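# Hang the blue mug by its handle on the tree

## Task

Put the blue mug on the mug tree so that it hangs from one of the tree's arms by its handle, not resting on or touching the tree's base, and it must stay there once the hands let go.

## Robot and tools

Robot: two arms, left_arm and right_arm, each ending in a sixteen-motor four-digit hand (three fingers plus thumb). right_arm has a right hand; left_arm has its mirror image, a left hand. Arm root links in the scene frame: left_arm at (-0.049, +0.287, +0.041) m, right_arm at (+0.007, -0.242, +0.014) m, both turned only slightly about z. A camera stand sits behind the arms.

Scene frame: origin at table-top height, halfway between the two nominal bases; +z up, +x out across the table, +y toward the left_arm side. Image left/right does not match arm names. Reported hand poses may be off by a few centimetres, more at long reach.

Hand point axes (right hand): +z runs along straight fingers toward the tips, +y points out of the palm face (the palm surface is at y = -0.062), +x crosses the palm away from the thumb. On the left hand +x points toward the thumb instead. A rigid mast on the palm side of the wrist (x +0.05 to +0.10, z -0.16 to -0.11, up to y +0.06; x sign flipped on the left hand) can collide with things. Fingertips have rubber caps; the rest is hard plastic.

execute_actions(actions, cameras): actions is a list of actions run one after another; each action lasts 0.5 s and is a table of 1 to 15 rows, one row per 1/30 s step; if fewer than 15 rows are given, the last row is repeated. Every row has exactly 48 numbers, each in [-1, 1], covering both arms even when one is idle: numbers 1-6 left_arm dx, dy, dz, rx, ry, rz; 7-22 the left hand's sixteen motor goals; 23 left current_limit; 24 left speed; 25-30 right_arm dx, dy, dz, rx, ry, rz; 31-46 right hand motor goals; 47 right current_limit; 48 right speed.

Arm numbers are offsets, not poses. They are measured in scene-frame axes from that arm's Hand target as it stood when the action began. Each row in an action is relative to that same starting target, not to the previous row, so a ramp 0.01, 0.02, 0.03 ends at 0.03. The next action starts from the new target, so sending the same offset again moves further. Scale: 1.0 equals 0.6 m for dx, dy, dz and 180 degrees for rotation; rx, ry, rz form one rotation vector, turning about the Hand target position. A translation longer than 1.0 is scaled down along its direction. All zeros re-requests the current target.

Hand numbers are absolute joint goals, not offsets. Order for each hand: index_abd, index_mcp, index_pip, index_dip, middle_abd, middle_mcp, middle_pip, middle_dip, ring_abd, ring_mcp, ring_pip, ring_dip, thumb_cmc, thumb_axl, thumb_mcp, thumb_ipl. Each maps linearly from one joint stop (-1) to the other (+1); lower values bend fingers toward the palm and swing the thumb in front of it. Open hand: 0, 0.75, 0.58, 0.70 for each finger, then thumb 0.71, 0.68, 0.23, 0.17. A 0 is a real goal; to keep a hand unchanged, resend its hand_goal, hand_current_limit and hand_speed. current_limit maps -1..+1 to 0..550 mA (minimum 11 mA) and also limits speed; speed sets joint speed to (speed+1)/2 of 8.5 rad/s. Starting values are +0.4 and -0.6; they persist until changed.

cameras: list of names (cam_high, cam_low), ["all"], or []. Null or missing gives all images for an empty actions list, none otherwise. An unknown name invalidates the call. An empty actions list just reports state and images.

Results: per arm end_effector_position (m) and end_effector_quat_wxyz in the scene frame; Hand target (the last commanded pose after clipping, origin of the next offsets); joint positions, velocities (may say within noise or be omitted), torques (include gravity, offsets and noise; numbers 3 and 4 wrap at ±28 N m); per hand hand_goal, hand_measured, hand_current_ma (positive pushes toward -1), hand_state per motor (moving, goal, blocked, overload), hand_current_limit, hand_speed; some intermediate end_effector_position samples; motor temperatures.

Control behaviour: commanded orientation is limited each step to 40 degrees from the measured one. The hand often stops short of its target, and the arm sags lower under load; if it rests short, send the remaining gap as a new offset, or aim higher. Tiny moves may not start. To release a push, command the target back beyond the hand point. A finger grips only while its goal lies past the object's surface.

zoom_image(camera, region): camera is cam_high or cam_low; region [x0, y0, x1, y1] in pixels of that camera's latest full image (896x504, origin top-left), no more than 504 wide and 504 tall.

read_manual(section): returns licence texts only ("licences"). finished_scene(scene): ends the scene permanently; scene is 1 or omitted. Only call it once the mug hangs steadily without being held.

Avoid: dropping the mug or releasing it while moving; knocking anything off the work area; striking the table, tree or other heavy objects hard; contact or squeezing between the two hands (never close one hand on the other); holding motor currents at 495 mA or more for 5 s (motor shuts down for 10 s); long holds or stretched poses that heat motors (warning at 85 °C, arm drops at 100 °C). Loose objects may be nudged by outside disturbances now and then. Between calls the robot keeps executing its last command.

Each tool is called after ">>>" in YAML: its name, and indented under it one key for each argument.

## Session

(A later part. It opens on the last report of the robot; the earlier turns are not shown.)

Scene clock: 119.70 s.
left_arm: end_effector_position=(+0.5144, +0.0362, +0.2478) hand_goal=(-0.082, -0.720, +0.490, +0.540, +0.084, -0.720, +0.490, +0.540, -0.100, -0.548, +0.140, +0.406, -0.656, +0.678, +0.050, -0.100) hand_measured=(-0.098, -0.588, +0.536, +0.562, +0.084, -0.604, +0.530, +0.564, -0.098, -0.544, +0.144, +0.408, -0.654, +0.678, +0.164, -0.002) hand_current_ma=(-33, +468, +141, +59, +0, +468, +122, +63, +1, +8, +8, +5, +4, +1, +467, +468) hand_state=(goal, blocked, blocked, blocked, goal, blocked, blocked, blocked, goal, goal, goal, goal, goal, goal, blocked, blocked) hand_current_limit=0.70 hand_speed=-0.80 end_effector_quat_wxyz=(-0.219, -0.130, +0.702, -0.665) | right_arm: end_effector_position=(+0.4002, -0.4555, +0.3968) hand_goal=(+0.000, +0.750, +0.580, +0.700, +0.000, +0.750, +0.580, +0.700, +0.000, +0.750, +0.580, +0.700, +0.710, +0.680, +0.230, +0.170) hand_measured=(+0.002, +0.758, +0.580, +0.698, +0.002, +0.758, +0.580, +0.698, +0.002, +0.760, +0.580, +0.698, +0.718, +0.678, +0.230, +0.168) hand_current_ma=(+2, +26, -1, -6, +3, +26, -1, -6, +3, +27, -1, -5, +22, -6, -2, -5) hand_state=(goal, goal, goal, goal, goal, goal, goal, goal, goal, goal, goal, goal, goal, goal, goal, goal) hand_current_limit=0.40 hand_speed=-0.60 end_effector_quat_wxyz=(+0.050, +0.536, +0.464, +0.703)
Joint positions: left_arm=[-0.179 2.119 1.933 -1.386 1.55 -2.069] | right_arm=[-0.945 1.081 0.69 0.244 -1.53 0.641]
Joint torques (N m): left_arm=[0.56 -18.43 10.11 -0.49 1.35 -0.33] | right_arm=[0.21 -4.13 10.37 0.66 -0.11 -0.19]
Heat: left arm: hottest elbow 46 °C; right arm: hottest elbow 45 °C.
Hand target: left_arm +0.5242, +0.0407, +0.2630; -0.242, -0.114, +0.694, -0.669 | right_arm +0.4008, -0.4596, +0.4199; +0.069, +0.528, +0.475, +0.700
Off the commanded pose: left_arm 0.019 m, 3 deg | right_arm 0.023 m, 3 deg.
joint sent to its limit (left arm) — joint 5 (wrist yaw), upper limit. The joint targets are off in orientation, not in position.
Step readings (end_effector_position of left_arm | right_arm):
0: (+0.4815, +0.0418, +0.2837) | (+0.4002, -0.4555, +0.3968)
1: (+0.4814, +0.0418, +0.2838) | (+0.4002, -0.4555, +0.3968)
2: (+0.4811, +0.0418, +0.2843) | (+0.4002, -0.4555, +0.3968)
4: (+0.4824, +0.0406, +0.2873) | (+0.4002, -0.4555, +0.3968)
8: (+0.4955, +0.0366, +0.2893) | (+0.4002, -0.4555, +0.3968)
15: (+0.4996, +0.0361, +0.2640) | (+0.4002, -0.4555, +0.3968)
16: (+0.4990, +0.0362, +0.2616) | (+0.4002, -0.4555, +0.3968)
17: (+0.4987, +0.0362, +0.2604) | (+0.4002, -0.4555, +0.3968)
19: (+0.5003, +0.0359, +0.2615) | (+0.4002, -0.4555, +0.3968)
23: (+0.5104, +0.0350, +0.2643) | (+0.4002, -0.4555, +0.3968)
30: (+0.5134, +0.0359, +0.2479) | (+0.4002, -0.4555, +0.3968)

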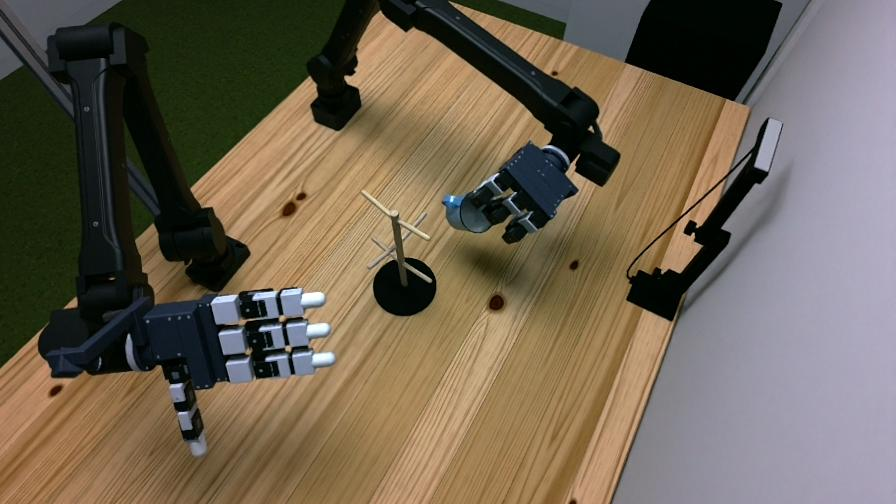

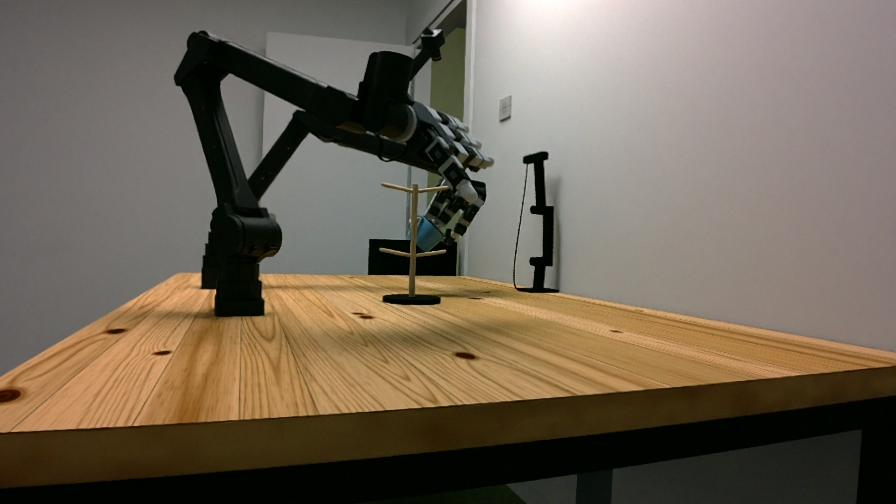

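>>> execute_actions:
  actions:
    - [[-0.007,0,0.0046,0,0,0,-0.083,-0.72,0.489,0.54,0.083,-0.72,0.489,0.54,-0.1,-0.548,0.139,0.406,-0.657,0.678,0.05,-0.1,0.7,-0.8,0,0,0,0,0,0,0,0.75,0.58,0.70,0,0.75,0.58,0.70,0,0.75,0.58,0.70,0.71,0.68,0.23,0.17,0.4,-0.6],[-0.014,0,0.0092,0,0,0,-0.083,-0.72,0.489,0.54,0.083,-0.72,0.489,0.54,-0.1,-0.548,0.139,0.406,-0.657,0.678,0.05,-0.1,0.7,-0.8,0,0,0,0,0,0,0,0.75,0.58,0.70,0,0.75,0.58,0.70,0,0.75,0.58,0.70,0.71,0.68,0.23,0.17,0.4,-0.6],[-0.021,0,0.0138,0,0,0,-0.083,-0.72,0.489,0.54,0.083,-0.72,0.489,0.54,-0.1,-0.548,0.139,0.406,-0.657,0.678,0.05,-0.1,0.7,-0.8,0,0,0,0,0,0,0,0.75,0.58,0.70,0,0.75,0.58,0.70,0,0.75,0.58,0.70,0.71,0.68,0.23,0.17,0.4,-0.6],[-0.0283,0,0.0183,0,0,0,-0.083,-0.72,0.489,0.54,0.083,-0.72,0.489,0.54,-0.1,-0.548,0.139,0.406,-0.657,0.678,0.05,-0.1,0.7,-0.8,0,0,0,0,0,0,0,0.75,0.58,0.70,0,0.75,0.58,0.70,0,0.75,0.58,0.70,0.71,0.68,0.23,0.17,0.4,-0.6]]
  cameras: ["all"]

>>> zoom_image:
  camera: "cam_low"
  region: [385, 190, 455, 260]

>>> zoom_image:
  camera: "cam_high"
  region: [420, 170, 500, 250]

Scene clock: 134.13 s.
left_arm: end_effector_position=(+0.5069, +0.0373, +0.2536) hand_goal=(-0.082, -0.720, +0.490, +0.540, +0.084, -0.720, +0.490, +0.540, -0.100, -0.548, +0.140, +0.406, -0.656, +0.678, +0.050, -0.100) hand_measured=(-0.098, -0.588, +0.536, +0.562, +0.084, -0.604, +0.530, +0.564, -0.098, -0.544, +0.144, +0.408, -0.654, +0.678, +0.164, -0.002) hand_current_ma=(-34, +468, +141, +59, +0, +468, +122, +63, +1, +8, +8, +5, +4, +1, +468, +468) hand_state=(goal, blocked, blocked, blocked, goal, blocked, blocked, blocked, goal, goal, goal, goal, goal, goal, blocked, blocked) hand_current_limit=0.70 hand_speed=-0.80 end_effector_quat_wxyz=(-0.229, -0.140, +0.701, -0.661) | right_arm: end_effector_position=(+0.4002, -0.4555, +0.3968) hand_goal=(+0.000, +0.750, +0.580, +0.700, +0.000, +0.750, +0.580, +0.700, +0.000, +0.750, +0.580, +0.700, +0.710, +0.680, +0.230, +0.170) hand_measured=(+0.002, +0.758, +0.580, +0.698, +0.002, +0.758, +0.580, +0.698, +0.002, +0.760, +0.580, +0.698, +0.718, +0.678, +0.230, +0.168) hand_current_ma=(+2, +26, -1, -6, +3, +26, -1, -6, +3, +27, -1, -5, +22, -6, -2, -5) hand_state=(goal, goal, goal, goal, goal, goal, goal, goal, goal, goal, goal, goal, goal, goal, goal, goal) hand_current_limit=0.40 hand_speed=-0.60 end_effector_quat_wxyz=(+0.050, +0.536, +0.464, +0.703)
Joint positions: left_arm=[-0.179 2.113 1.933 -1.449 1.55 -2.043] | right_arm=[-0.945 1.081 0.69 0.244 -1.53 0.641]
Joint torques (N m): left_arm=[0.44 -20.66 7.73 -0.59 1.32 -0.08] | right_arm=[-0.38 -5.3 10.24 0.47 -0.11 -0.17]
Heat: left arm: hottest elbow 44 °C; right arm: hottest elbow 46 °C.
Hand target: left_arm +0.5072, +0.0407, +0.2740; -0.242, -0.114, +0.694, -0.669 | right_arm +0.4008, -0.4596, +0.4199; +0.069, +0.528, +0.475, +0.700
Off the commanded pose: left_arm 0.021 m, 4 deg | right_arm 0.023 m, 3 deg.
joint sent to its limit (left arm) — joint 5 (wrist yaw), upper limit. The joint targets are off in orientation, not in position.
Step readings (end_effector_position of left_arm | right_arm):
0: (+0.5144, +0.0362, +0.2478) | (+0.4002, -0.4555, +0.3968)
1: (+0.5143, +0.0362, +0.2478) | (+0.4002, -0.4555, +0.3968)
2: (+0.5141, +0.0362, +0.2479) | (+0.4002, -0.4555, +0.3968)
4: (+0.5130, +0.0364, +0.2484) | (+0.4002, -0.4555, +0.3968)
8: (+0.5104, +0.0367, +0.2498) | (+0.4002, -0.4555, +0.3968)
15: (+0.5077, +0.0371, +0.2529) | (+0.4002, -0.4555, +0.3968)

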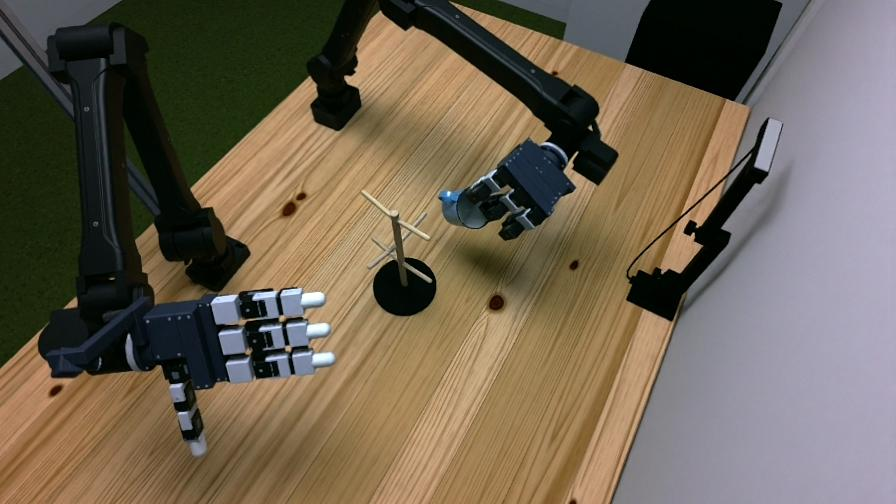

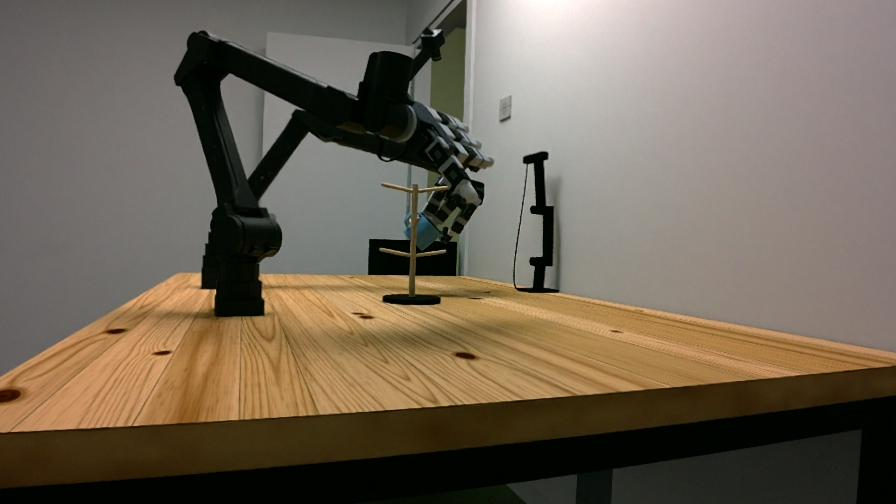

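Scaled by 7.200 from the camera's 896x504 image, which has a finer 1280x720 frame.

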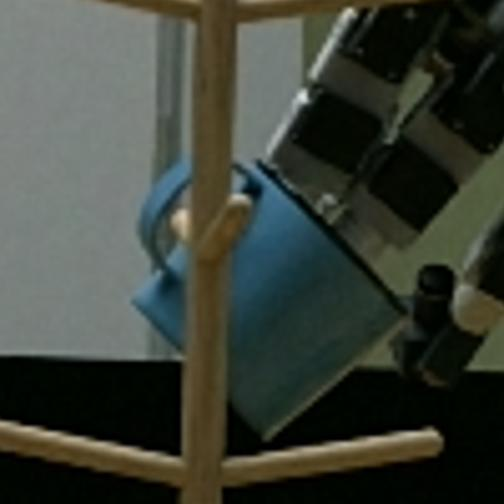

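Scaled by 6.300 from the camera's 896x504 image, which has a finer 1280x720 frame.

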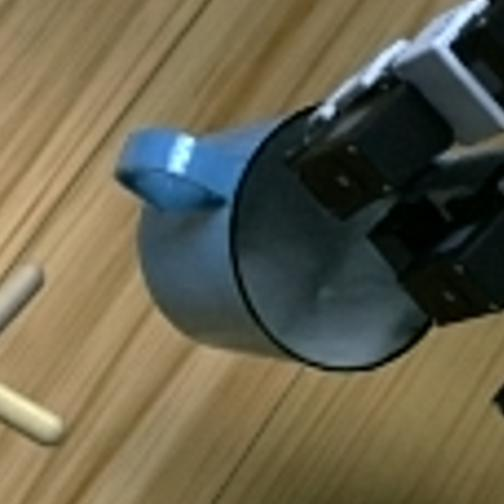

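>>> execute_actions:
  actions:
    - [[-0.0075,-0.0137,0.0017,0,0,0,-0.083,-0.72,0.489,0.54,0.083,-0.72,0.489,0.54,-0.1,-0.548,0.139,0.406,-0.657,0.678,0.05,-0.1,0.7,-0.8,0,0,0,0,0,0,0,0.75,0.58,0.70,0,0.75,0.58,0.70,0,0.75,0.58,0.70,0.71,0.68,0.23,0.17,0.4,-0.6],[-0.015,-0.0275,0.0034,0,0,0,-0.083,-0.72,0.489,0.54,0.083,-0.72,0.489,0.54,-0.1,-0.548,0.139,0.406,-0.657,0.678,0.05,-0.1,0.7,-0.8,0,0,0,0,0,0,0,0.75,0.58,0.70,0,0.75,0.58,0.70,0,0.75,0.58,0.70,0.71,0.68,0.23,0.17,0.4,-0.6],[-0.0225,-0.0412,0.005,0,0,0,-0.083,-0.72,0.489,0.54,0.083,-0.72,0.489,0.54,-0.1,-0.548,0.139,0.406,-0.657,0.678,0.05,-0.1,0.7,-0.8,0,0,0,0,0,0,0,0.75,0.58,0.70,0,0.75,0.58,0.70,0,0.75,0.58,0.70,0.71,0.68,0.23,0.17,0.4,-0.6],[-0.03,-0.055,0.0067,0,0,0,-0.083,-0.72,0.489,0.54,0.083,-0.72,0.489,0.54,-0.1,-0.548,0.139,0.406,-0.657,0.678,0.05,-0.1,0.7,-0.8,0,0,0,0,0,0,0,0.75,0.58,0.70,0,0.75,0.58,0.70,0,0.75,0.58,0.70,0.71,0.68,0.23,0.17,0.4,-0.6]]
  cameras: ["all"]

>>> zoom_image:
  camera: "cam_low"
  region: [385, 190, 455, 260]

>>> zoom_image:
  camera: "cam_high"
  region: [410, 180, 490, 260]

Scene clock: 136.40 s.
left_arm: end_effector_position=(+0.4910, +0.0076, +0.2604) hand_goal=(-0.082, -0.720, +0.490, +0.540, +0.084, -0.720, +0.490, +0.540, -0.100, -0.548, +0.140, +0.406, -0.656, +0.678, +0.050, -0.100) hand_measured=(-0.098, -0.588, +0.536, +0.562, +0.084, -0.604, +0.530, +0.564, -0.098, -0.544, +0.144, +0.408, -0.654, +0.678, +0.164, -0.002) hand_current_ma=(-35, +467, +141, +59, -1, +468, +122, +63, +1, +5, +8, +5, +4, +1, +468, +467) hand_state=(goal, blocked, blocked, blocked, goal, blocked, blocked, blocked, goal, goal, goal, goal, goal, goal, blocked, blocked) hand_current_limit=0.70 hand_speed=-0.80 end_effector_quat_wxyz=(-0.243, -0.117, +0.705, -0.656) | right_arm: end_effector_position=(+0.4002, -0.4555, +0.3968) hand_goal=(+0.000, +0.750, +0.580, +0.700, +0.000, +0.750, +0.580, +0.700, +0.000, +0.750, +0.580, +0.700, +0.710, +0.680, +0.230, +0.170) hand_measured=(+0.002, +0.758, +0.580, +0.698, +0.002, +0.758, +0.580, +0.698, +0.002, +0.760, +0.580, +0.698, +0.718, +0.678, +0.230, +0.168) hand_current_ma=(+2, +26, -1, -6, +3, +26, -1, -6, +3, +27, -1, -5, +22, -6, -2, -5) hand_state=(goal, goal, goal, goal, goal, goal, goal, goal, goal, goal, goal, goal, goal, goal, goal, goal) hand_current_limit=0.40 hand_speed=-0.60 end_effector_quat_wxyz=(+0.050, +0.536, +0.464, +0.703)
Joint positions: left_arm=[-0.234 2.101 1.933 -1.453 1.55 -2.04] | right_arm=[-0.945 1.081 0.69 0.244 -1.53 0.641]
Joint torques (N m): left_arm=[-0.38 -20.72 7.27 -0.16 1.34 -0.17] | right_arm=[0.5 -4.84 10.29 0.64 -0.08 -0.17]
Heat: left arm: hottest elbow 44 °C; right arm: hottest elbow 46 °C.
Hand target: left_arm +0.4891, +0.0076, +0.2781; -0.242, -0.113, +0.694, -0.669 | right_arm +0.4008, -0.4596, +0.4199; +0.069, +0.528, +0.475, +0.700
Off the commanded pose: left_arm 0.018 m, 2 deg | right_arm 0.023 m, 3 deg.
joint sent to its limit (left arm) — joint 5 (wrist yaw), upper limit. The joint targets still meet the commanded pose.
Step readings (end_effector_position of left_arm | right_arm):
0: (+0.5069, +0.0372, +0.2536) | (+0.4002, -0.4555, +0.3968)
1: (+0.5069, +0.0372, +0.2536) | (+0.4002, -0.4555, +0.3968)
2: (+0.5068, +0.0373, +0.2536) | (+0.4002, -0.4555, +0.3968)
4: (+0.5063, +0.0371, +0.2540) | (+0.4002, -0.4555, +0.3968)
8: (+0.5033, +0.0310, +0.2553) | (+0.4002, -0.4555, +0.3968)
15: (+0.4930, +0.0113, +0.2596) | (+0.4002, -0.4555, +0.3968)

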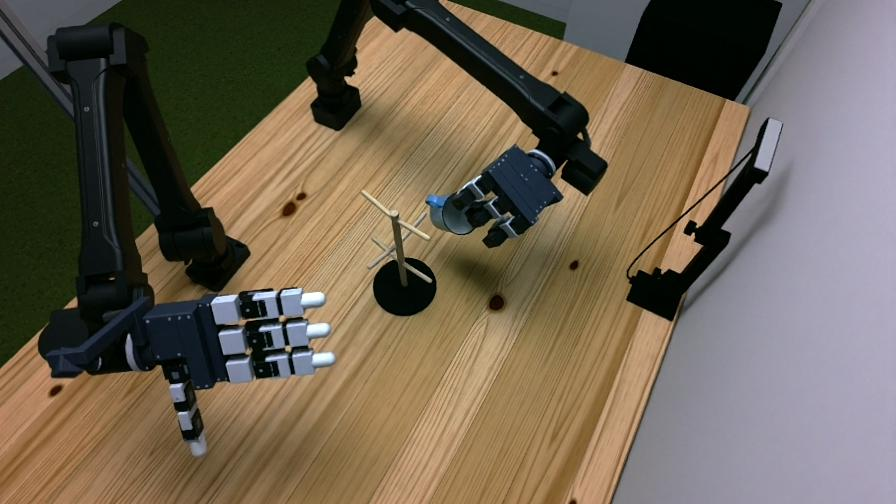

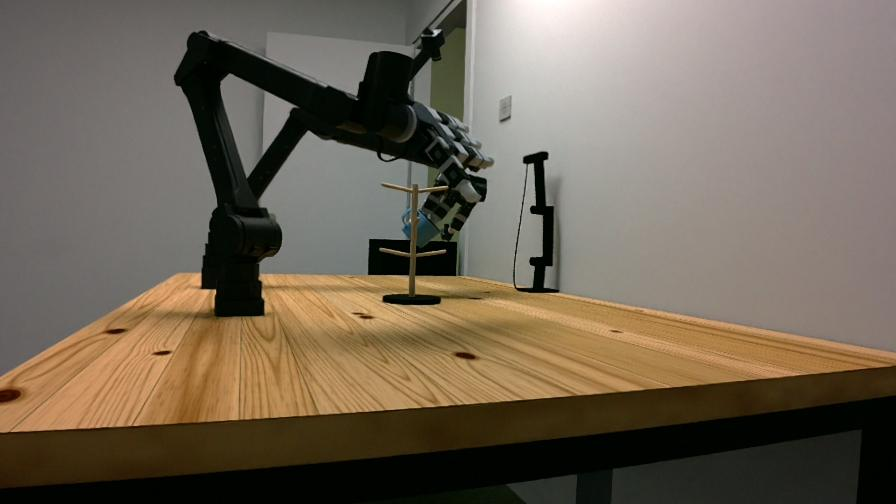

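Scaled by 7.200 from the camera's 896x504 image, which has a finer 1280x720 frame.

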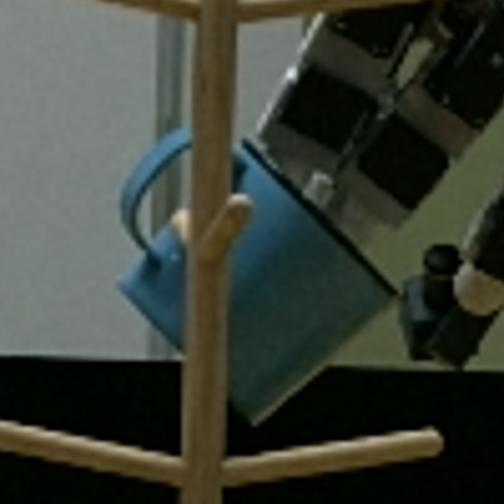

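Scaled by 6.300 from the camera's 896x504 image, which has a finer 1280x720 frame.

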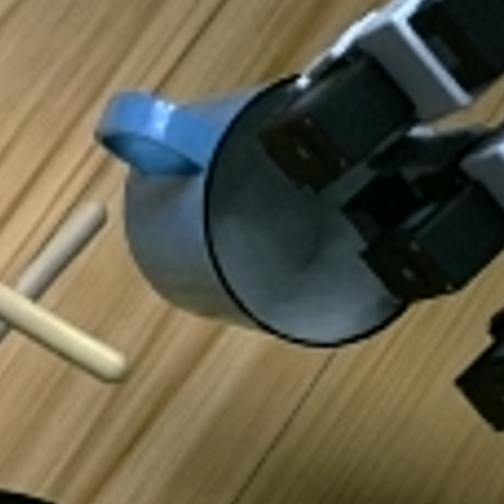

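>>> execute_actions:
  actions:
    - [[-0.0017,-0.0104,-0.003,0,0,0,-0.083,-0.72,0.489,0.54,0.083,-0.72,0.489,0.54,-0.1,-0.548,0.139,0.406,-0.657,0.678,0.05,-0.1,0.7,-0.8,0,0,0,0,0,0,0,0.75,0.58,0.70,0,0.75,0.58,0.70,0,0.75,0.58,0.70,0.71,0.68,0.23,0.17,0.4,-0.6],[-0.0034,-0.0208,-0.006,0,0,0,-0.083,-0.72,0.489,0.54,0.083,-0.72,0.489,0.54,-0.1,-0.548,0.139,0.406,-0.657,0.678,0.05,-0.1,0.7,-0.8,0,0,0,0,0,0,0,0.75,0.58,0.70,0,0.75,0.58,0.70,0,0.75,0.58,0.70,0.71,0.68,0.23,0.17,0.4,-0.6],[-0.005,-0.0312,-0.009,0,0,0,-0.083,-0.72,0.489,0.54,0.083,-0.72,0.489,0.54,-0.1,-0.548,0.139,0.406,-0.657,0.678,0.05,-0.1,0.7,-0.8,0,0,0,0,0,0,0,0.75,0.58,0.70,0,0.75,0.58,0.70,0,0.75,0.58,0.70,0.71,0.68,0.23,0.17,0.4,-0.6],[-0.0067,-0.0417,-0.012,0,0,0,-0.083,-0.72,0.489,0.54,0.083,-0.72,0.489,0.54,-0.1,-0.548,0.139,0.406,-0.657,0.678,0.05,-0.1,0.7,-0.8,0,0,0,0,0,0,0,0.75,0.58,0.70,0,0.75,0.58,0.70,0,0.75,0.58,0.70,0.71,0.68,0.23,0.17,0.4,-0.6]]
  cameras: ["all"]

>>> zoom_image:
  camera: "cam_low"
  region: [385, 190, 455, 260]

>>> zoom_image:
  camera: "cam_high"
  region: [390, 180, 490, 280]

Scene clock: 141.27 s.
left_arm: end_effector_position=(+0.4815, -0.0136, +0.2598) hand_goal=(-0.082, -0.720, +0.490, +0.540, +0.084, -0.720, +0.490, +0.540, -0.100, -0.548, +0.140, +0.406, -0.656, +0.678, +0.050, -0.100) hand_measured=(-0.098, -0.588, +0.536, +0.562, +0.084, -0.604, +0.530, +0.564, -0.098, -0.544, +0.144, +0.408, -0.654, +0.678, +0.164, -0.002) hand_current_ma=(-35, +467, +141, +59, -1, +467, +122, +63, +1, +5, +8, +5, +4, +1, +468, +468) hand_state=(goal, blocked, blocked, blocked, goal, blocked, blocked, blocked, goal, goal, goal, goal, goal, goal, blocked, blocked) hand_current_limit=0.70 hand_speed=-0.80 end_effector_quat_wxyz=(-0.253, -0.100, +0.707, -0.652) | right_arm: end_effector_position=(+0.4002, -0.4555, +0.3968) hand_goal=(+0.000, +0.750, +0.580, +0.700, +0.000, +0.750, +0.580, +0.700, +0.000, +0.750, +0.580, +0.700, +0.710, +0.680, +0.230, +0.170) hand_measured=(+0.002, +0.758, +0.580, +0.698, +0.002, +0.758, +0.580, +0.698, +0.002, +0.760, +0.580, +0.698, +0.718, +0.678, +0.230, +0.168) hand_current_ma=(+2, +26, -1, -6, +3, +26, -1, -6, +3, +27, -1, -5, +22, -6, -2, -5) hand_state=(goal, goal, goal, goal, goal, goal, goal, goal, goal, goal, goal, goal, goal, goal, goal, goal) hand_current_limit=0.40 hand_speed=-0.60 end_effector_quat_wxyz=(+0.050, +0.536, +0.464, +0.703)
Joint positions: left_arm=[-0.272 2.101 1.933 -1.437 1.55 -2.048] | right_arm=[-0.945 1.081 0.69 0.244 -1.53 0.641]
Joint torques (N m): left_arm=[-0.15 -19.08 8.57 0.51 1.34 -0.33] | right_arm=[0.26 -4.66 10.33 0.47 -0.05 -0.23]
Motor temperatures (°C): left_arm=[30 36 43 30 34 29] | right_arm=[34 31 46 34 28 26]
Heat: left arm: hottest elbow 43 °C; right arm: hottest elbow 46 °C.
Hand target: left_arm +0.4851, -0.0173, +0.2710; -0.242, -0.114, +0.694, -0.669 | right_arm +0.4008, -0.4596, +0.4199; +0.069, +0.528, +0.475, +0.700
Off the commanded pose: left_arm 0.012 m, 3 deg | right_arm 0.023 m, 3 deg.
joint sent to its limit (left arm) — joint 5 (wrist yaw), upper limit. The joint targets are off in orientation, not in position.
Step readings (end_effector_position of left_arm | right_arm):
0: (+0.4910, +0.0076, +0.2604) | (+0.4002, -0.4555, +0.3968)
1: (+0.4910, +0.0076, +0.2604) | (+0.4002, -0.4555, +0.3968)
2: (+0.4910, +0.0076, +0.2604) | (+0.4002, -0.4555, +0.3968)
4: (+0.4909, +0.0074, +0.2604) | (+0.4002, -0.4555, +0.3968)
8: (+0.4894, +0.0032, +0.2601) | (+0.4002, -0.4555, +0.3968)
15: (+0.4826, -0.0111, +0.2598) | (+0.4002, -0.4555, +0.3968)

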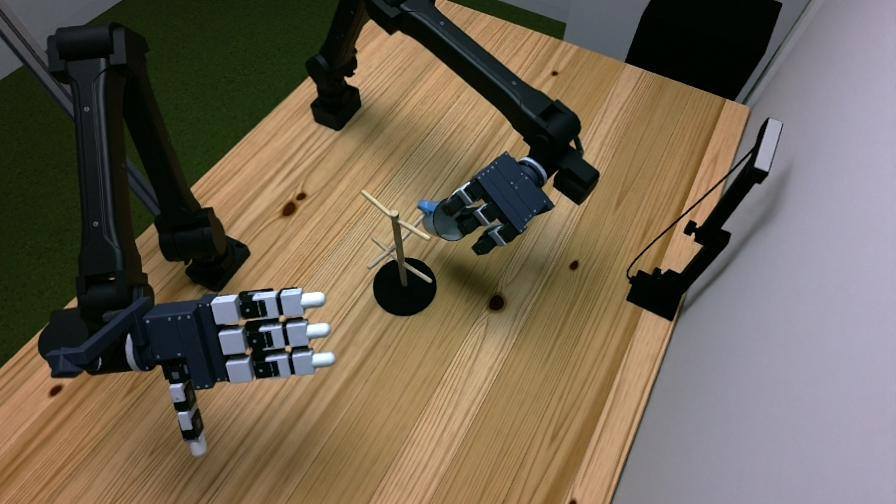

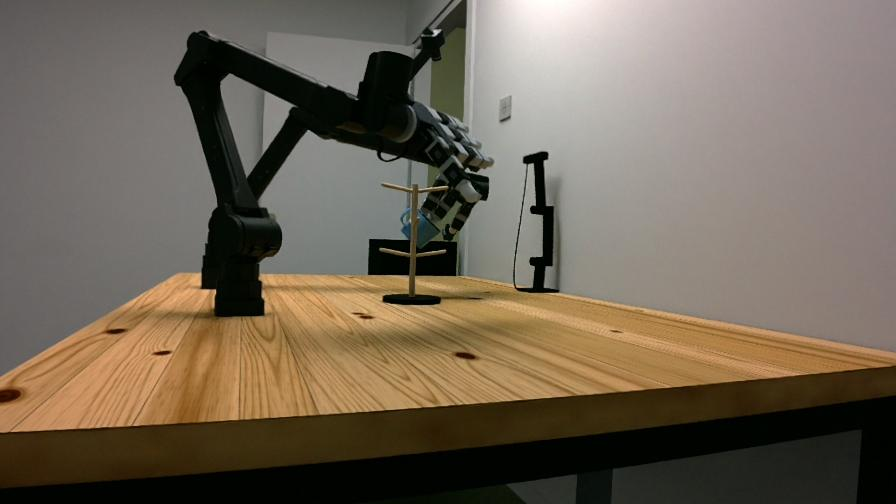

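Scaled by 7.200 from the camera's 896x504 image, which has a finer 1280x720 frame.

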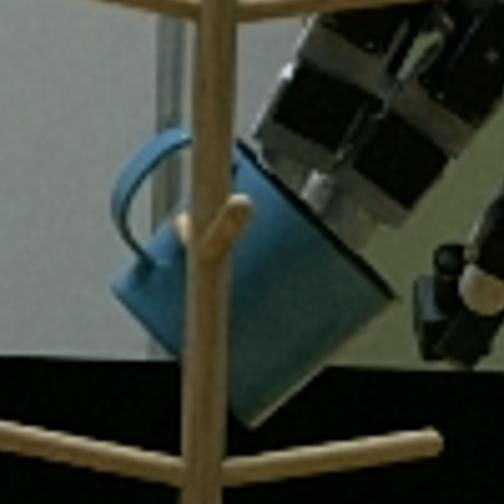

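Scaled by 5.040 from the camera's 896x504 image, which has a finer 1280x720 frame.

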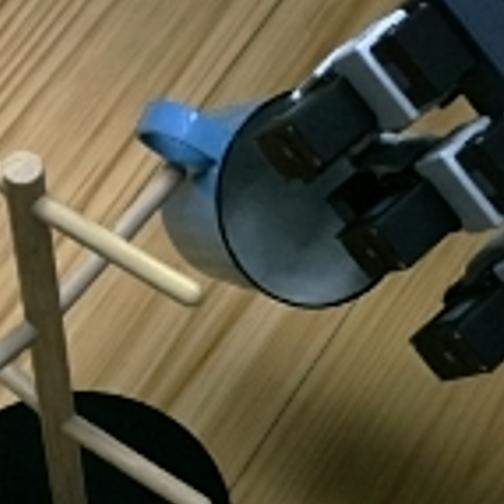

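>>> execute_actions:
  actions:
    - [[0.0025,0,-0.01,0,0,0,-0.083,-0.72,0.489,0.54,0.083,-0.72,0.489,0.54,-0.1,-0.548,0.139,0.406,-0.657,0.678,0.05,-0.1,0.7,-0.8,0,0,0,0,0,0,0,0.75,0.58,0.70,0,0.75,0.58,0.70,0,0.75,0.58,0.70,0.71,0.68,0.23,0.17,0.4,-0.6],[0.005,0,-0.02,0,0,0,-0.083,-0.72,0.489,0.54,0.083,-0.72,0.489,0.54,-0.1,-0.548,0.139,0.406,-0.657,0.678,0.05,-0.1,0.7,-0.8,0,0,0,0,0,0,0,0.75,0.58,0.70,0,0.75,0.58,0.70,0,0.75,0.58,0.70,0.71,0.68,0.23,0.17,0.4,-0.6]]
  cameras: ["all"]

>>> zoom_image:
  camera: "cam_low"
  region: [385, 190, 455, 260]

>>> zoom_image:
  camera: "cam_high"
  region: [410, 180, 470, 240]

Scene clock: 143.57 s.
left_arm: end_effector_position=(+0.4850, -0.0144, +0.2584) hand_goal=(-0.082, -0.720, +0.490, +0.540, +0.084, -0.720, +0.490, +0.540, -0.100, -0.548, +0.140, +0.406, -0.656, +0.678, +0.050, -0.100) hand_measured=(-0.098, -0.588, +0.536, +0.562, +0.084, -0.604, +0.530, +0.564, -0.098, -0.544, +0.144, +0.408, -0.654, +0.678, +0.164, -0.002) hand_current_ma=(-35, +468, +141, +59, -1, +467, +122, +63, +1, +5, +8, +5, +4, +1, +468, +467) hand_state=(goal, blocked, blocked, blocked, goal, blocked, blocked, blocked, goal, goal, goal, goal, goal, goal, blocked, blocked) hand_current_limit=0.70 hand_speed=-0.80 end_effector_quat_wxyz=(-0.246, -0.093, +0.708, -0.655) | right_arm: end_effector_position=(+0.4002, -0.4555, +0.3968) hand_goal=(+0.000, +0.750, +0.580, +0.700, +0.000, +0.750, +0.580, +0.700, +0.000, +0.750, +0.580, +0.700, +0.710, +0.680, +0.230, +0.170) hand_measured=(+0.002, +0.758, +0.580, +0.698, +0.002, +0.758, +0.580, +0.698, +0.002, +0.760, +0.580, +0.698, +0.718, +0.678, +0.230, +0.168) hand_current_ma=(+2, +26, -1, -6, +3, +26, -1, -6, +3, +27, -1, -5, +22, -6, -2, -5) hand_state=(goal, goal, goal, goal, goal, goal, goal, goal, goal, goal, goal, goal, goal, goal, goal, goal) hand_current_limit=0.40 hand_speed=-0.60 end_effector_quat_wxyz=(+0.050, +0.536, +0.464, +0.703)
Joint positions: left_arm=[-0.272 2.101 1.933 -1.408 1.55 -2.055] | right_arm=[-0.945 1.081 0.69 0.244 -1.53 0.641]
Joint torques (N m): left_arm=[0.03 -17.9 7.94 0.5 1.33 -0.32] | right_arm=[-0.62 -5.01 10.21 0.49 -0.02 -0.18]
Heat: left arm: hottest elbow 43 °C; right arm: hottest elbow 46 °C.
Hand target: left_arm +0.4881, -0.0173, +0.2590; -0.242, -0.114, +0.694, -0.669 | right_arm +0.4008, -0.4596, +0.4199; +0.069, +0.528, +0.475, +0.700
Off the commanded pose: left_arm 0.004 m, 3 deg | right_arm 0.023 m, 3 deg.
joint sent to its limit (left arm) — joint 5 (wrist yaw), upper limit. The joint targets are off in orientation, not in position.
Step readings (end_effector_position of left_arm | right_arm):
0: (+0.4814, -0.0136, +0.2599) | (+0.4002, -0.4555, +0.3968)
1: (+0.4814, -0.0136, +0.2599) | (+0.4002, -0.4555, +0.3968)
2: (+0.4816, -0.0136, +0.2598) | (+0.4002, -0.4555, +0.3968)
4: (+0.4823, -0.0138, +0.2595) | (+0.4002, -0.4555, +0.3968)
8: (+0.4835, -0.0141, +0.2589) | (+0.4002, -0.4555, +0.3968)
15: (+0.4847, -0.0143, +0.2585) | (+0.4002, -0.4555, +0.3968)

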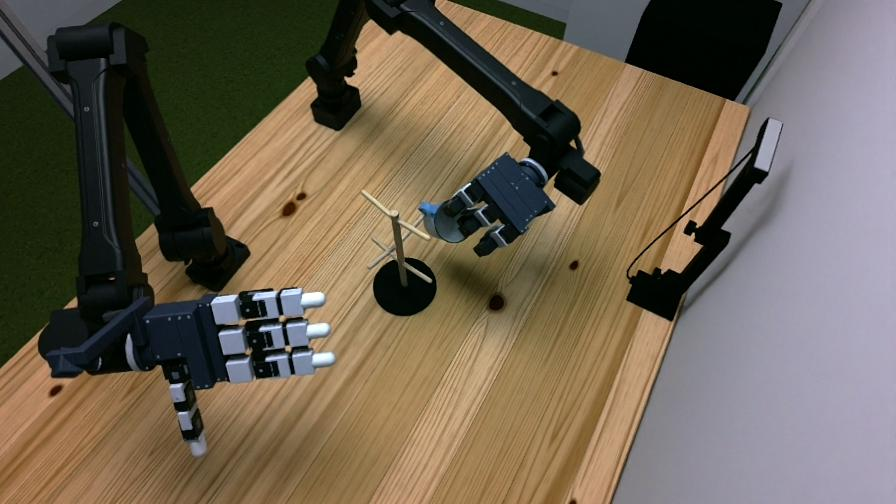

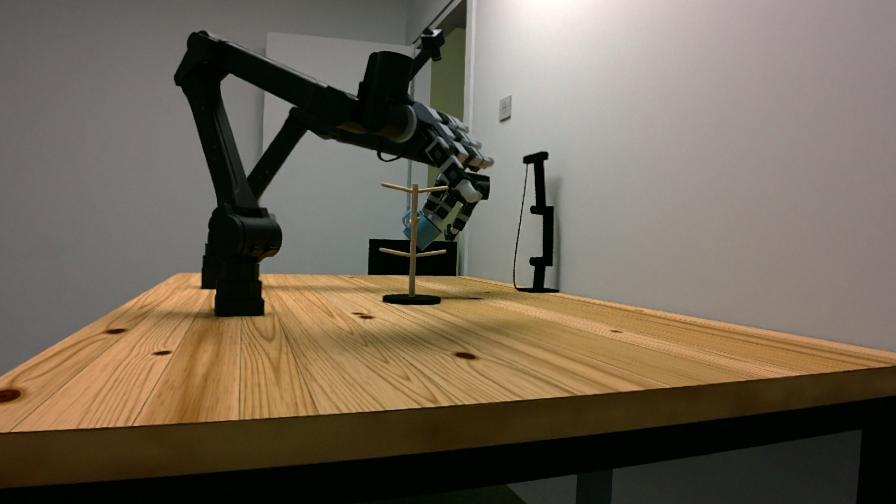

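Scaled by 7.200 from the camera's 896x504 image, which has a finer 1280x720 frame.

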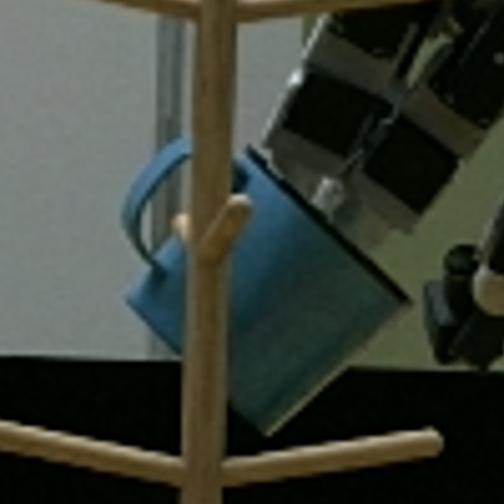

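Scaled by 8.400 from the camera's 896x504 image, which has a finer 1280x720 frame.

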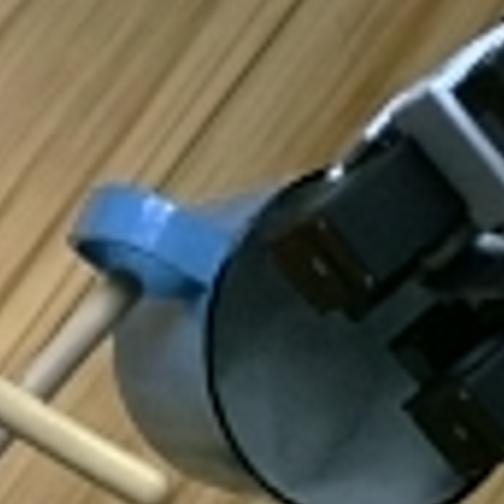

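>>> execute_actions:
  actions:
    - [[0.001,0,-0.0075,0,0,0,-0.083,-0.72,0.489,0.54,0.083,-0.72,0.489,0.54,-0.1,-0.548,0.139,0.406,-0.657,0.678,0.05,-0.1,0.7,-0.8,0,0,0,0,0,0,0,0.75,0.58,0.70,0,0.75,0.58,0.70,0,0.75,0.58,0.70,0.71,0.68,0.23,0.17,0.4,-0.6],[0.002,0,-0.015,0,0,0,-0.083,-0.72,0.489,0.54,0.083,-0.72,0.489,0.54,-0.1,-0.548,0.139,0.406,-0.657,0.678,0.05,-0.1,0.7,-0.8,0,0,0,0,0,0,0,0.75,0.58,0.70,0,0.75,0.58,0.70,0,0.75,0.58,0.70,0.71,0.68,0.23,0.17,0.4,-0.6]]
  cameras: ["all"]

>>> zoom_image:
  camera: "cam_low"
  region: [385, 190, 455, 260]

Scene clock: 145.13 s.
left_arm: end_effector_position=(+0.4879, -0.0151, +0.2567) hand_goal=(-0.082, -0.720, +0.490, +0.540, +0.084, -0.720, +0.490, +0.540, -0.100, -0.548, +0.140, +0.406, -0.656, +0.678, +0.050, -0.100) hand_measured=(-0.098, -0.588, +0.536, +0.562, +0.084, -0.604, +0.530, +0.564, -0.098, -0.544, +0.144, +0.408, -0.654, +0.678, +0.164, -0.002) hand_current_ma=(-35, +468, +141, +59, -1, +467, +122, +63, +1, +5, +8, +5, +4, +1, +468, +468) hand_state=(goal, blocked, blocked, blocked, goal, blocked, blocked, blocked, goal, goal, goal, goal, goal, goal, blocked, blocked) hand_current_limit=0.70 hand_speed=-0.80 end_effector_quat_wxyz=(-0.240, -0.087, +0.709, -0.657) | right_arm: end_effector_position=(+0.4002, -0.4555, +0.3968) hand_goal=(+0.000, +0.750, +0.580, +0.700, +0.000, +0.750, +0.580, +0.700, +0.000, +0.750, +0.580, +0.700, +0.710, +0.680, +0.230, +0.170) hand_measured=(+0.002, +0.758, +0.580, +0.698, +0.002, +0.758, +0.580, +0.698, +0.002, +0.760, +0.580, +0.698, +0.718, +0.678, +0.230, +0.168) hand_current_ma=(+2, +26, -1, -6, +3, +26, -1, -6, +3, +27, -1, -5, +22, -6, -2, -5) hand_state=(goal, goal, goal, goal, goal, goal, goal, goal, goal, goal, goal, goal, goal, goal, goal, goal) hand_current_limit=0.40 hand_speed=-0.60 end_effector_quat_wxyz=(+0.050, +0.536, +0.464, +0.703)
Joint positions: left_arm=[-0.272 2.102 1.933 -1.386 1.55 -2.058] | right_arm=[-0.945 1.081 0.69 0.244 -1.53 0.641]
Joint torques (N m): left_arm=[0.15 -17.67 7.19 0.59 1.34 -0.33] | right_arm=[-0.09 -3.84 10.48 0.54 -0.1 -0.18]
Heat: left arm: hottest elbow 43 °C; right arm: hottest elbow 46 °C.
Hand target: left_arm +0.4894, -0.0173, +0.2499; -0.242, -0.114, +0.694, -0.669 | right_arm +0.4008, -0.4596, +0.4199; +0.069, +0.528, +0.475, +0.700
Off the commanded pose: left_arm 0.007 m, 4 deg | right_arm 0.023 m, 3 deg.
joint sent to its limit (left arm) — joint 5 (wrist yaw), upper limit. The joint targets are off in orientation, not in position.
Step readings (end_effector_position of left_arm | right_arm):
0: (+0.4850, -0.0144, +0.2585) | (+0.4002, -0.4555, +0.3968)
1: (+0.4850, -0.0144, +0.2585) | (+0.4002, -0.4555, +0.3968)
2: (+0.4851, -0.0144, +0.2584) | (+0.4002, -0.4555, +0.3968)
4: (+0.4857, -0.0146, +0.2582) | (+0.4002, -0.4555, +0.3968)
8: (+0.4867, -0.0148, +0.2575) | (+0.4002, -0.4555, +0.3968)
15: (+0.4877, -0.0151, +0.2567) | (+0.4002, -0.4555, +0.3968)

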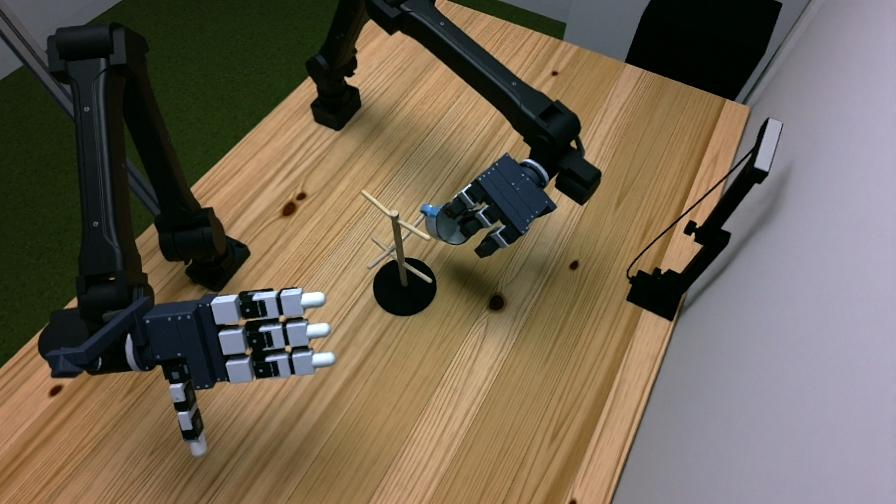

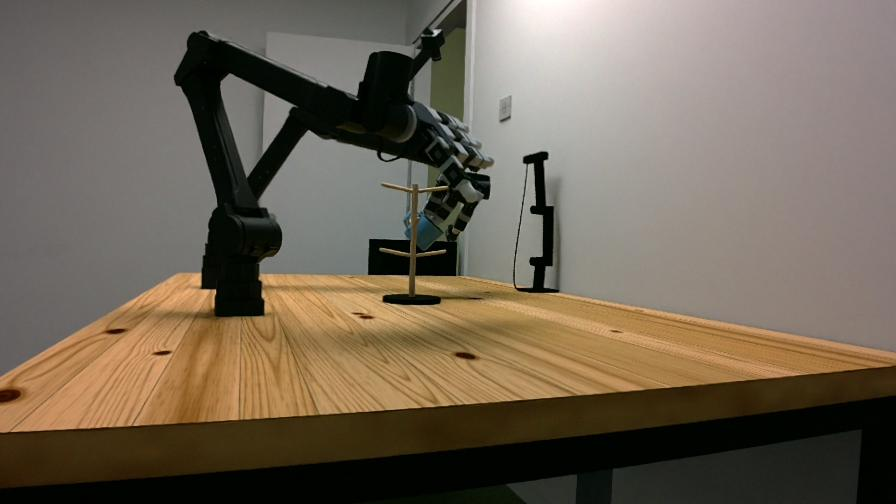

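Scaled by 7.200 from the camera's 896x504 image, which has a finer 1280x720 frame.

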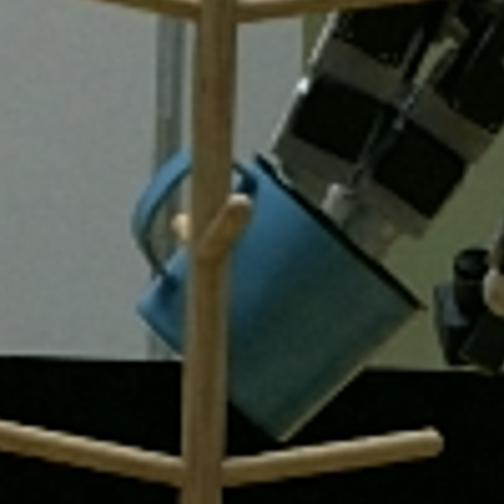

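>>> execute_actions:
  actions:
    - [[0.0017,-0.009,-0.001,0,0,0,-0.083,-0.72,0.489,0.54,0.083,-0.72,0.489,0.54,-0.1,-0.548,0.139,0.406,-0.657,0.678,0.05,-0.1,0.7,-0.8,0,0,0,0,0,0,0,0.75,0.58,0.70,0,0.75,0.58,0.70,0,0.75,0.58,0.70,0.71,0.68,0.23,0.17,0.4,-0.6],[0.0034,-0.018,-0.002,0,0,0,-0.083,-0.72,0.489,0.54,0.083,-0.72,0.489,0.54,-0.1,-0.548,0.139,0.406,-0.657,0.678,0.05,-0.1,0.7,-0.8,0,0,0,0,0,0,0,0.75,0.58,0.70,0,0.75,0.58,0.70,0,0.75,0.58,0.70,0.71,0.68,0.23,0.17,0.4,-0.6],[0.005,-0.0267,-0.0033,0,0,0,-0.083,-0.72,0.489,0.54,0.083,-0.72,0.489,0.54,-0.1,-0.548,0.139,0.406,-0.657,0.678,0.05,-0.1,0.7,-0.8,0,0,0,0,0,0,0,0.75,0.58,0.70,0,0.75,0.58,0.70,0,0.75,0.58,0.70,0.71,0.68,0.23,0.17,0.4,-0.6]]
  cameras: ["all"]

>>> zoom_image:
  camera: "cam_low"
  region: [385, 190, 455, 260]

>>> zoom_image:
  camera: "cam_high"
  region: [410, 180, 470, 240]

Scene clock: 147.43 s.
left_arm: end_effector_position=(+0.4845, -0.0252, +0.2369) hand_goal=(-0.082, -0.720, +0.490, +0.540, +0.084, -0.720, +0.490, +0.540, -0.100, -0.548, +0.140, +0.406, -0.656, +0.678, +0.050, -0.100) hand_measured=(-0.098, -0.588, +0.536, +0.562, +0.084, -0.604, +0.530, +0.564, -0.098, -0.544, +0.144, +0.408, -0.654, +0.678, +0.164, -0.002) hand_current_ma=(-35, +468, +141, +59, -1, +467, +122, +63, +1, +5, +8, +5, +4, +1, +468, +468) hand_state=(goal, blocked, blocked, blocked, goal, blocked, blocked, blocked, goal, goal, goal, goal, goal, goal, blocked, blocked) hand_current_limit=0.70 hand_speed=-0.80 end_effector_quat_wxyz=(-0.262, -0.097, +0.708, -0.649) | right_arm: end_effector_position=(+0.4002, -0.4555, +0.3968) hand_goal=(+0.000, +0.750, +0.580, +0.700, +0.000, +0.750, +0.580, +0.700, +0.000, +0.750, +0.580, +0.700, +0.710, +0.680, +0.230, +0.170) hand_measured=(+0.002, +0.758, +0.580, +0.698, +0.002, +0.758, +0.580, +0.698, +0.002, +0.760, +0.580, +0.698, +0.718, +0.678, +0.230, +0.168) hand_current_ma=(+2, +26, -1, -6, +3, +26, -1, -6, +3, +27, -1, -5, +22, -6, -2, -5) hand_state=(goal, goal, goal, goal, goal, goal, goal, goal, goal, goal, goal, goal, goal, goal, goal, goal) hand_current_limit=0.40 hand_speed=-0.60 end_effector_quat_wxyz=(+0.050, +0.536, +0.464, +0.703)
Joint positions: left_arm=[-0.29 2.138 1.933 -1.384 1.55 -2.072] | right_arm=[-0.945 1.081 0.69 0.244 -1.53 0.641]
Joint torques (N m): left_arm=[-0.5 -18.32 10.02 0.46 1.34 -0.31] | right_arm=[0.44 -4.31 10.13 0.31 -0.09 -0.21]
Heat: left arm: hottest elbow 43 °C; right arm: hottest elbow 46 °C.
Hand target: left_arm +0.4924, -0.0333, +0.2478; -0.242, -0.114, +0.694, -0.669 | right_arm +0.4008, -0.4596, +0.4199; +0.069, +0.528, +0.475, +0.700
Off the commanded pose: left_arm 0.016 m, 4 deg | right_arm 0.023 m, 3 deg.
joint sent to its limit (left arm) — joint 5 (wrist yaw), upper limit; joint 6 (wrist roll), lower limit. The joint targets are off in orientation, not in position.
Step readings (end_effector_position of left_arm | right_arm):
0: (+0.4879, -0.0151, +0.2567) | (+0.4002, -0.4555, +0.3968)
1: (+0.4879, -0.0151, +0.2567) | (+0.4002, -0.4555, +0.3968)
2: (+0.4879, -0.0151, +0.2566) | (+0.4002, -0.4555, +0.3968)
4: (+0.4880, -0.0153, +0.2555) | (+0.4002, -0.4555, +0.3968)
8: (+0.4876, -0.0173, +0.2495) | (+0.4002, -0.4555, +0.3968)
15: (+0.4855, -0.0236, +0.2373) | (+0.4002, -0.4555, +0.3968)

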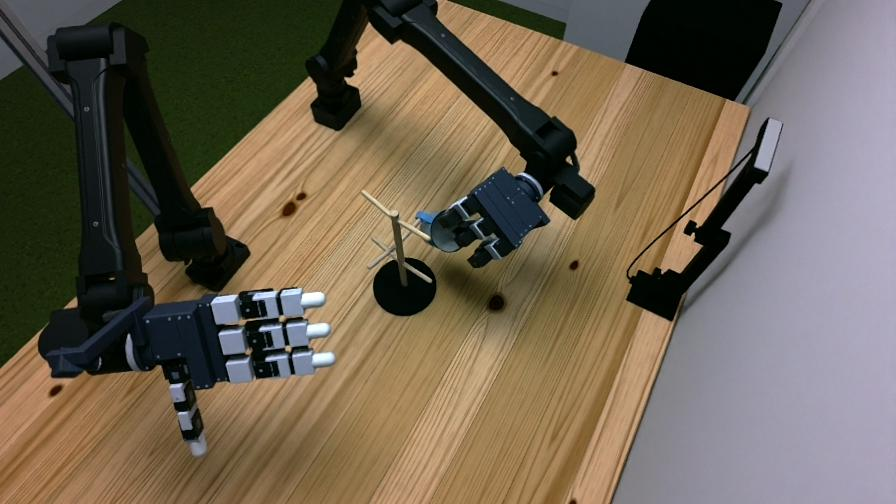

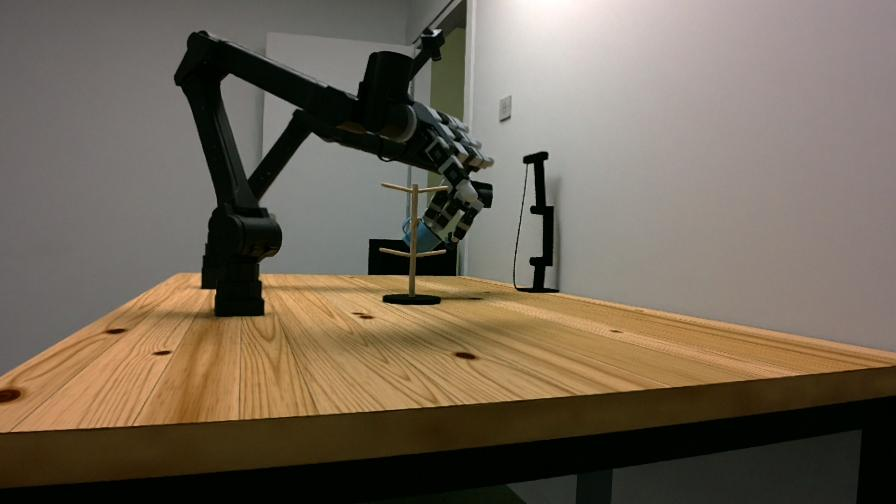

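Scaled by 7.200 from the camera's 896x504 image, which has a finer 1280x720 frame.

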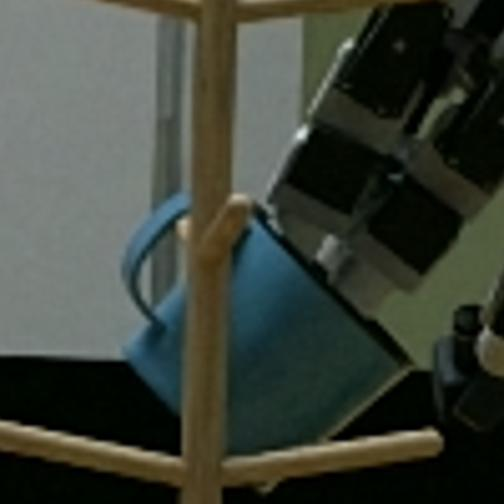

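Scaled by 8.400 from the camera's 896x504 image, which has a finer 1280x720 frame.

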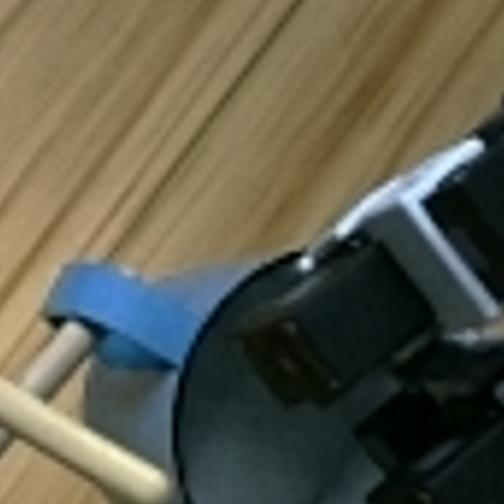

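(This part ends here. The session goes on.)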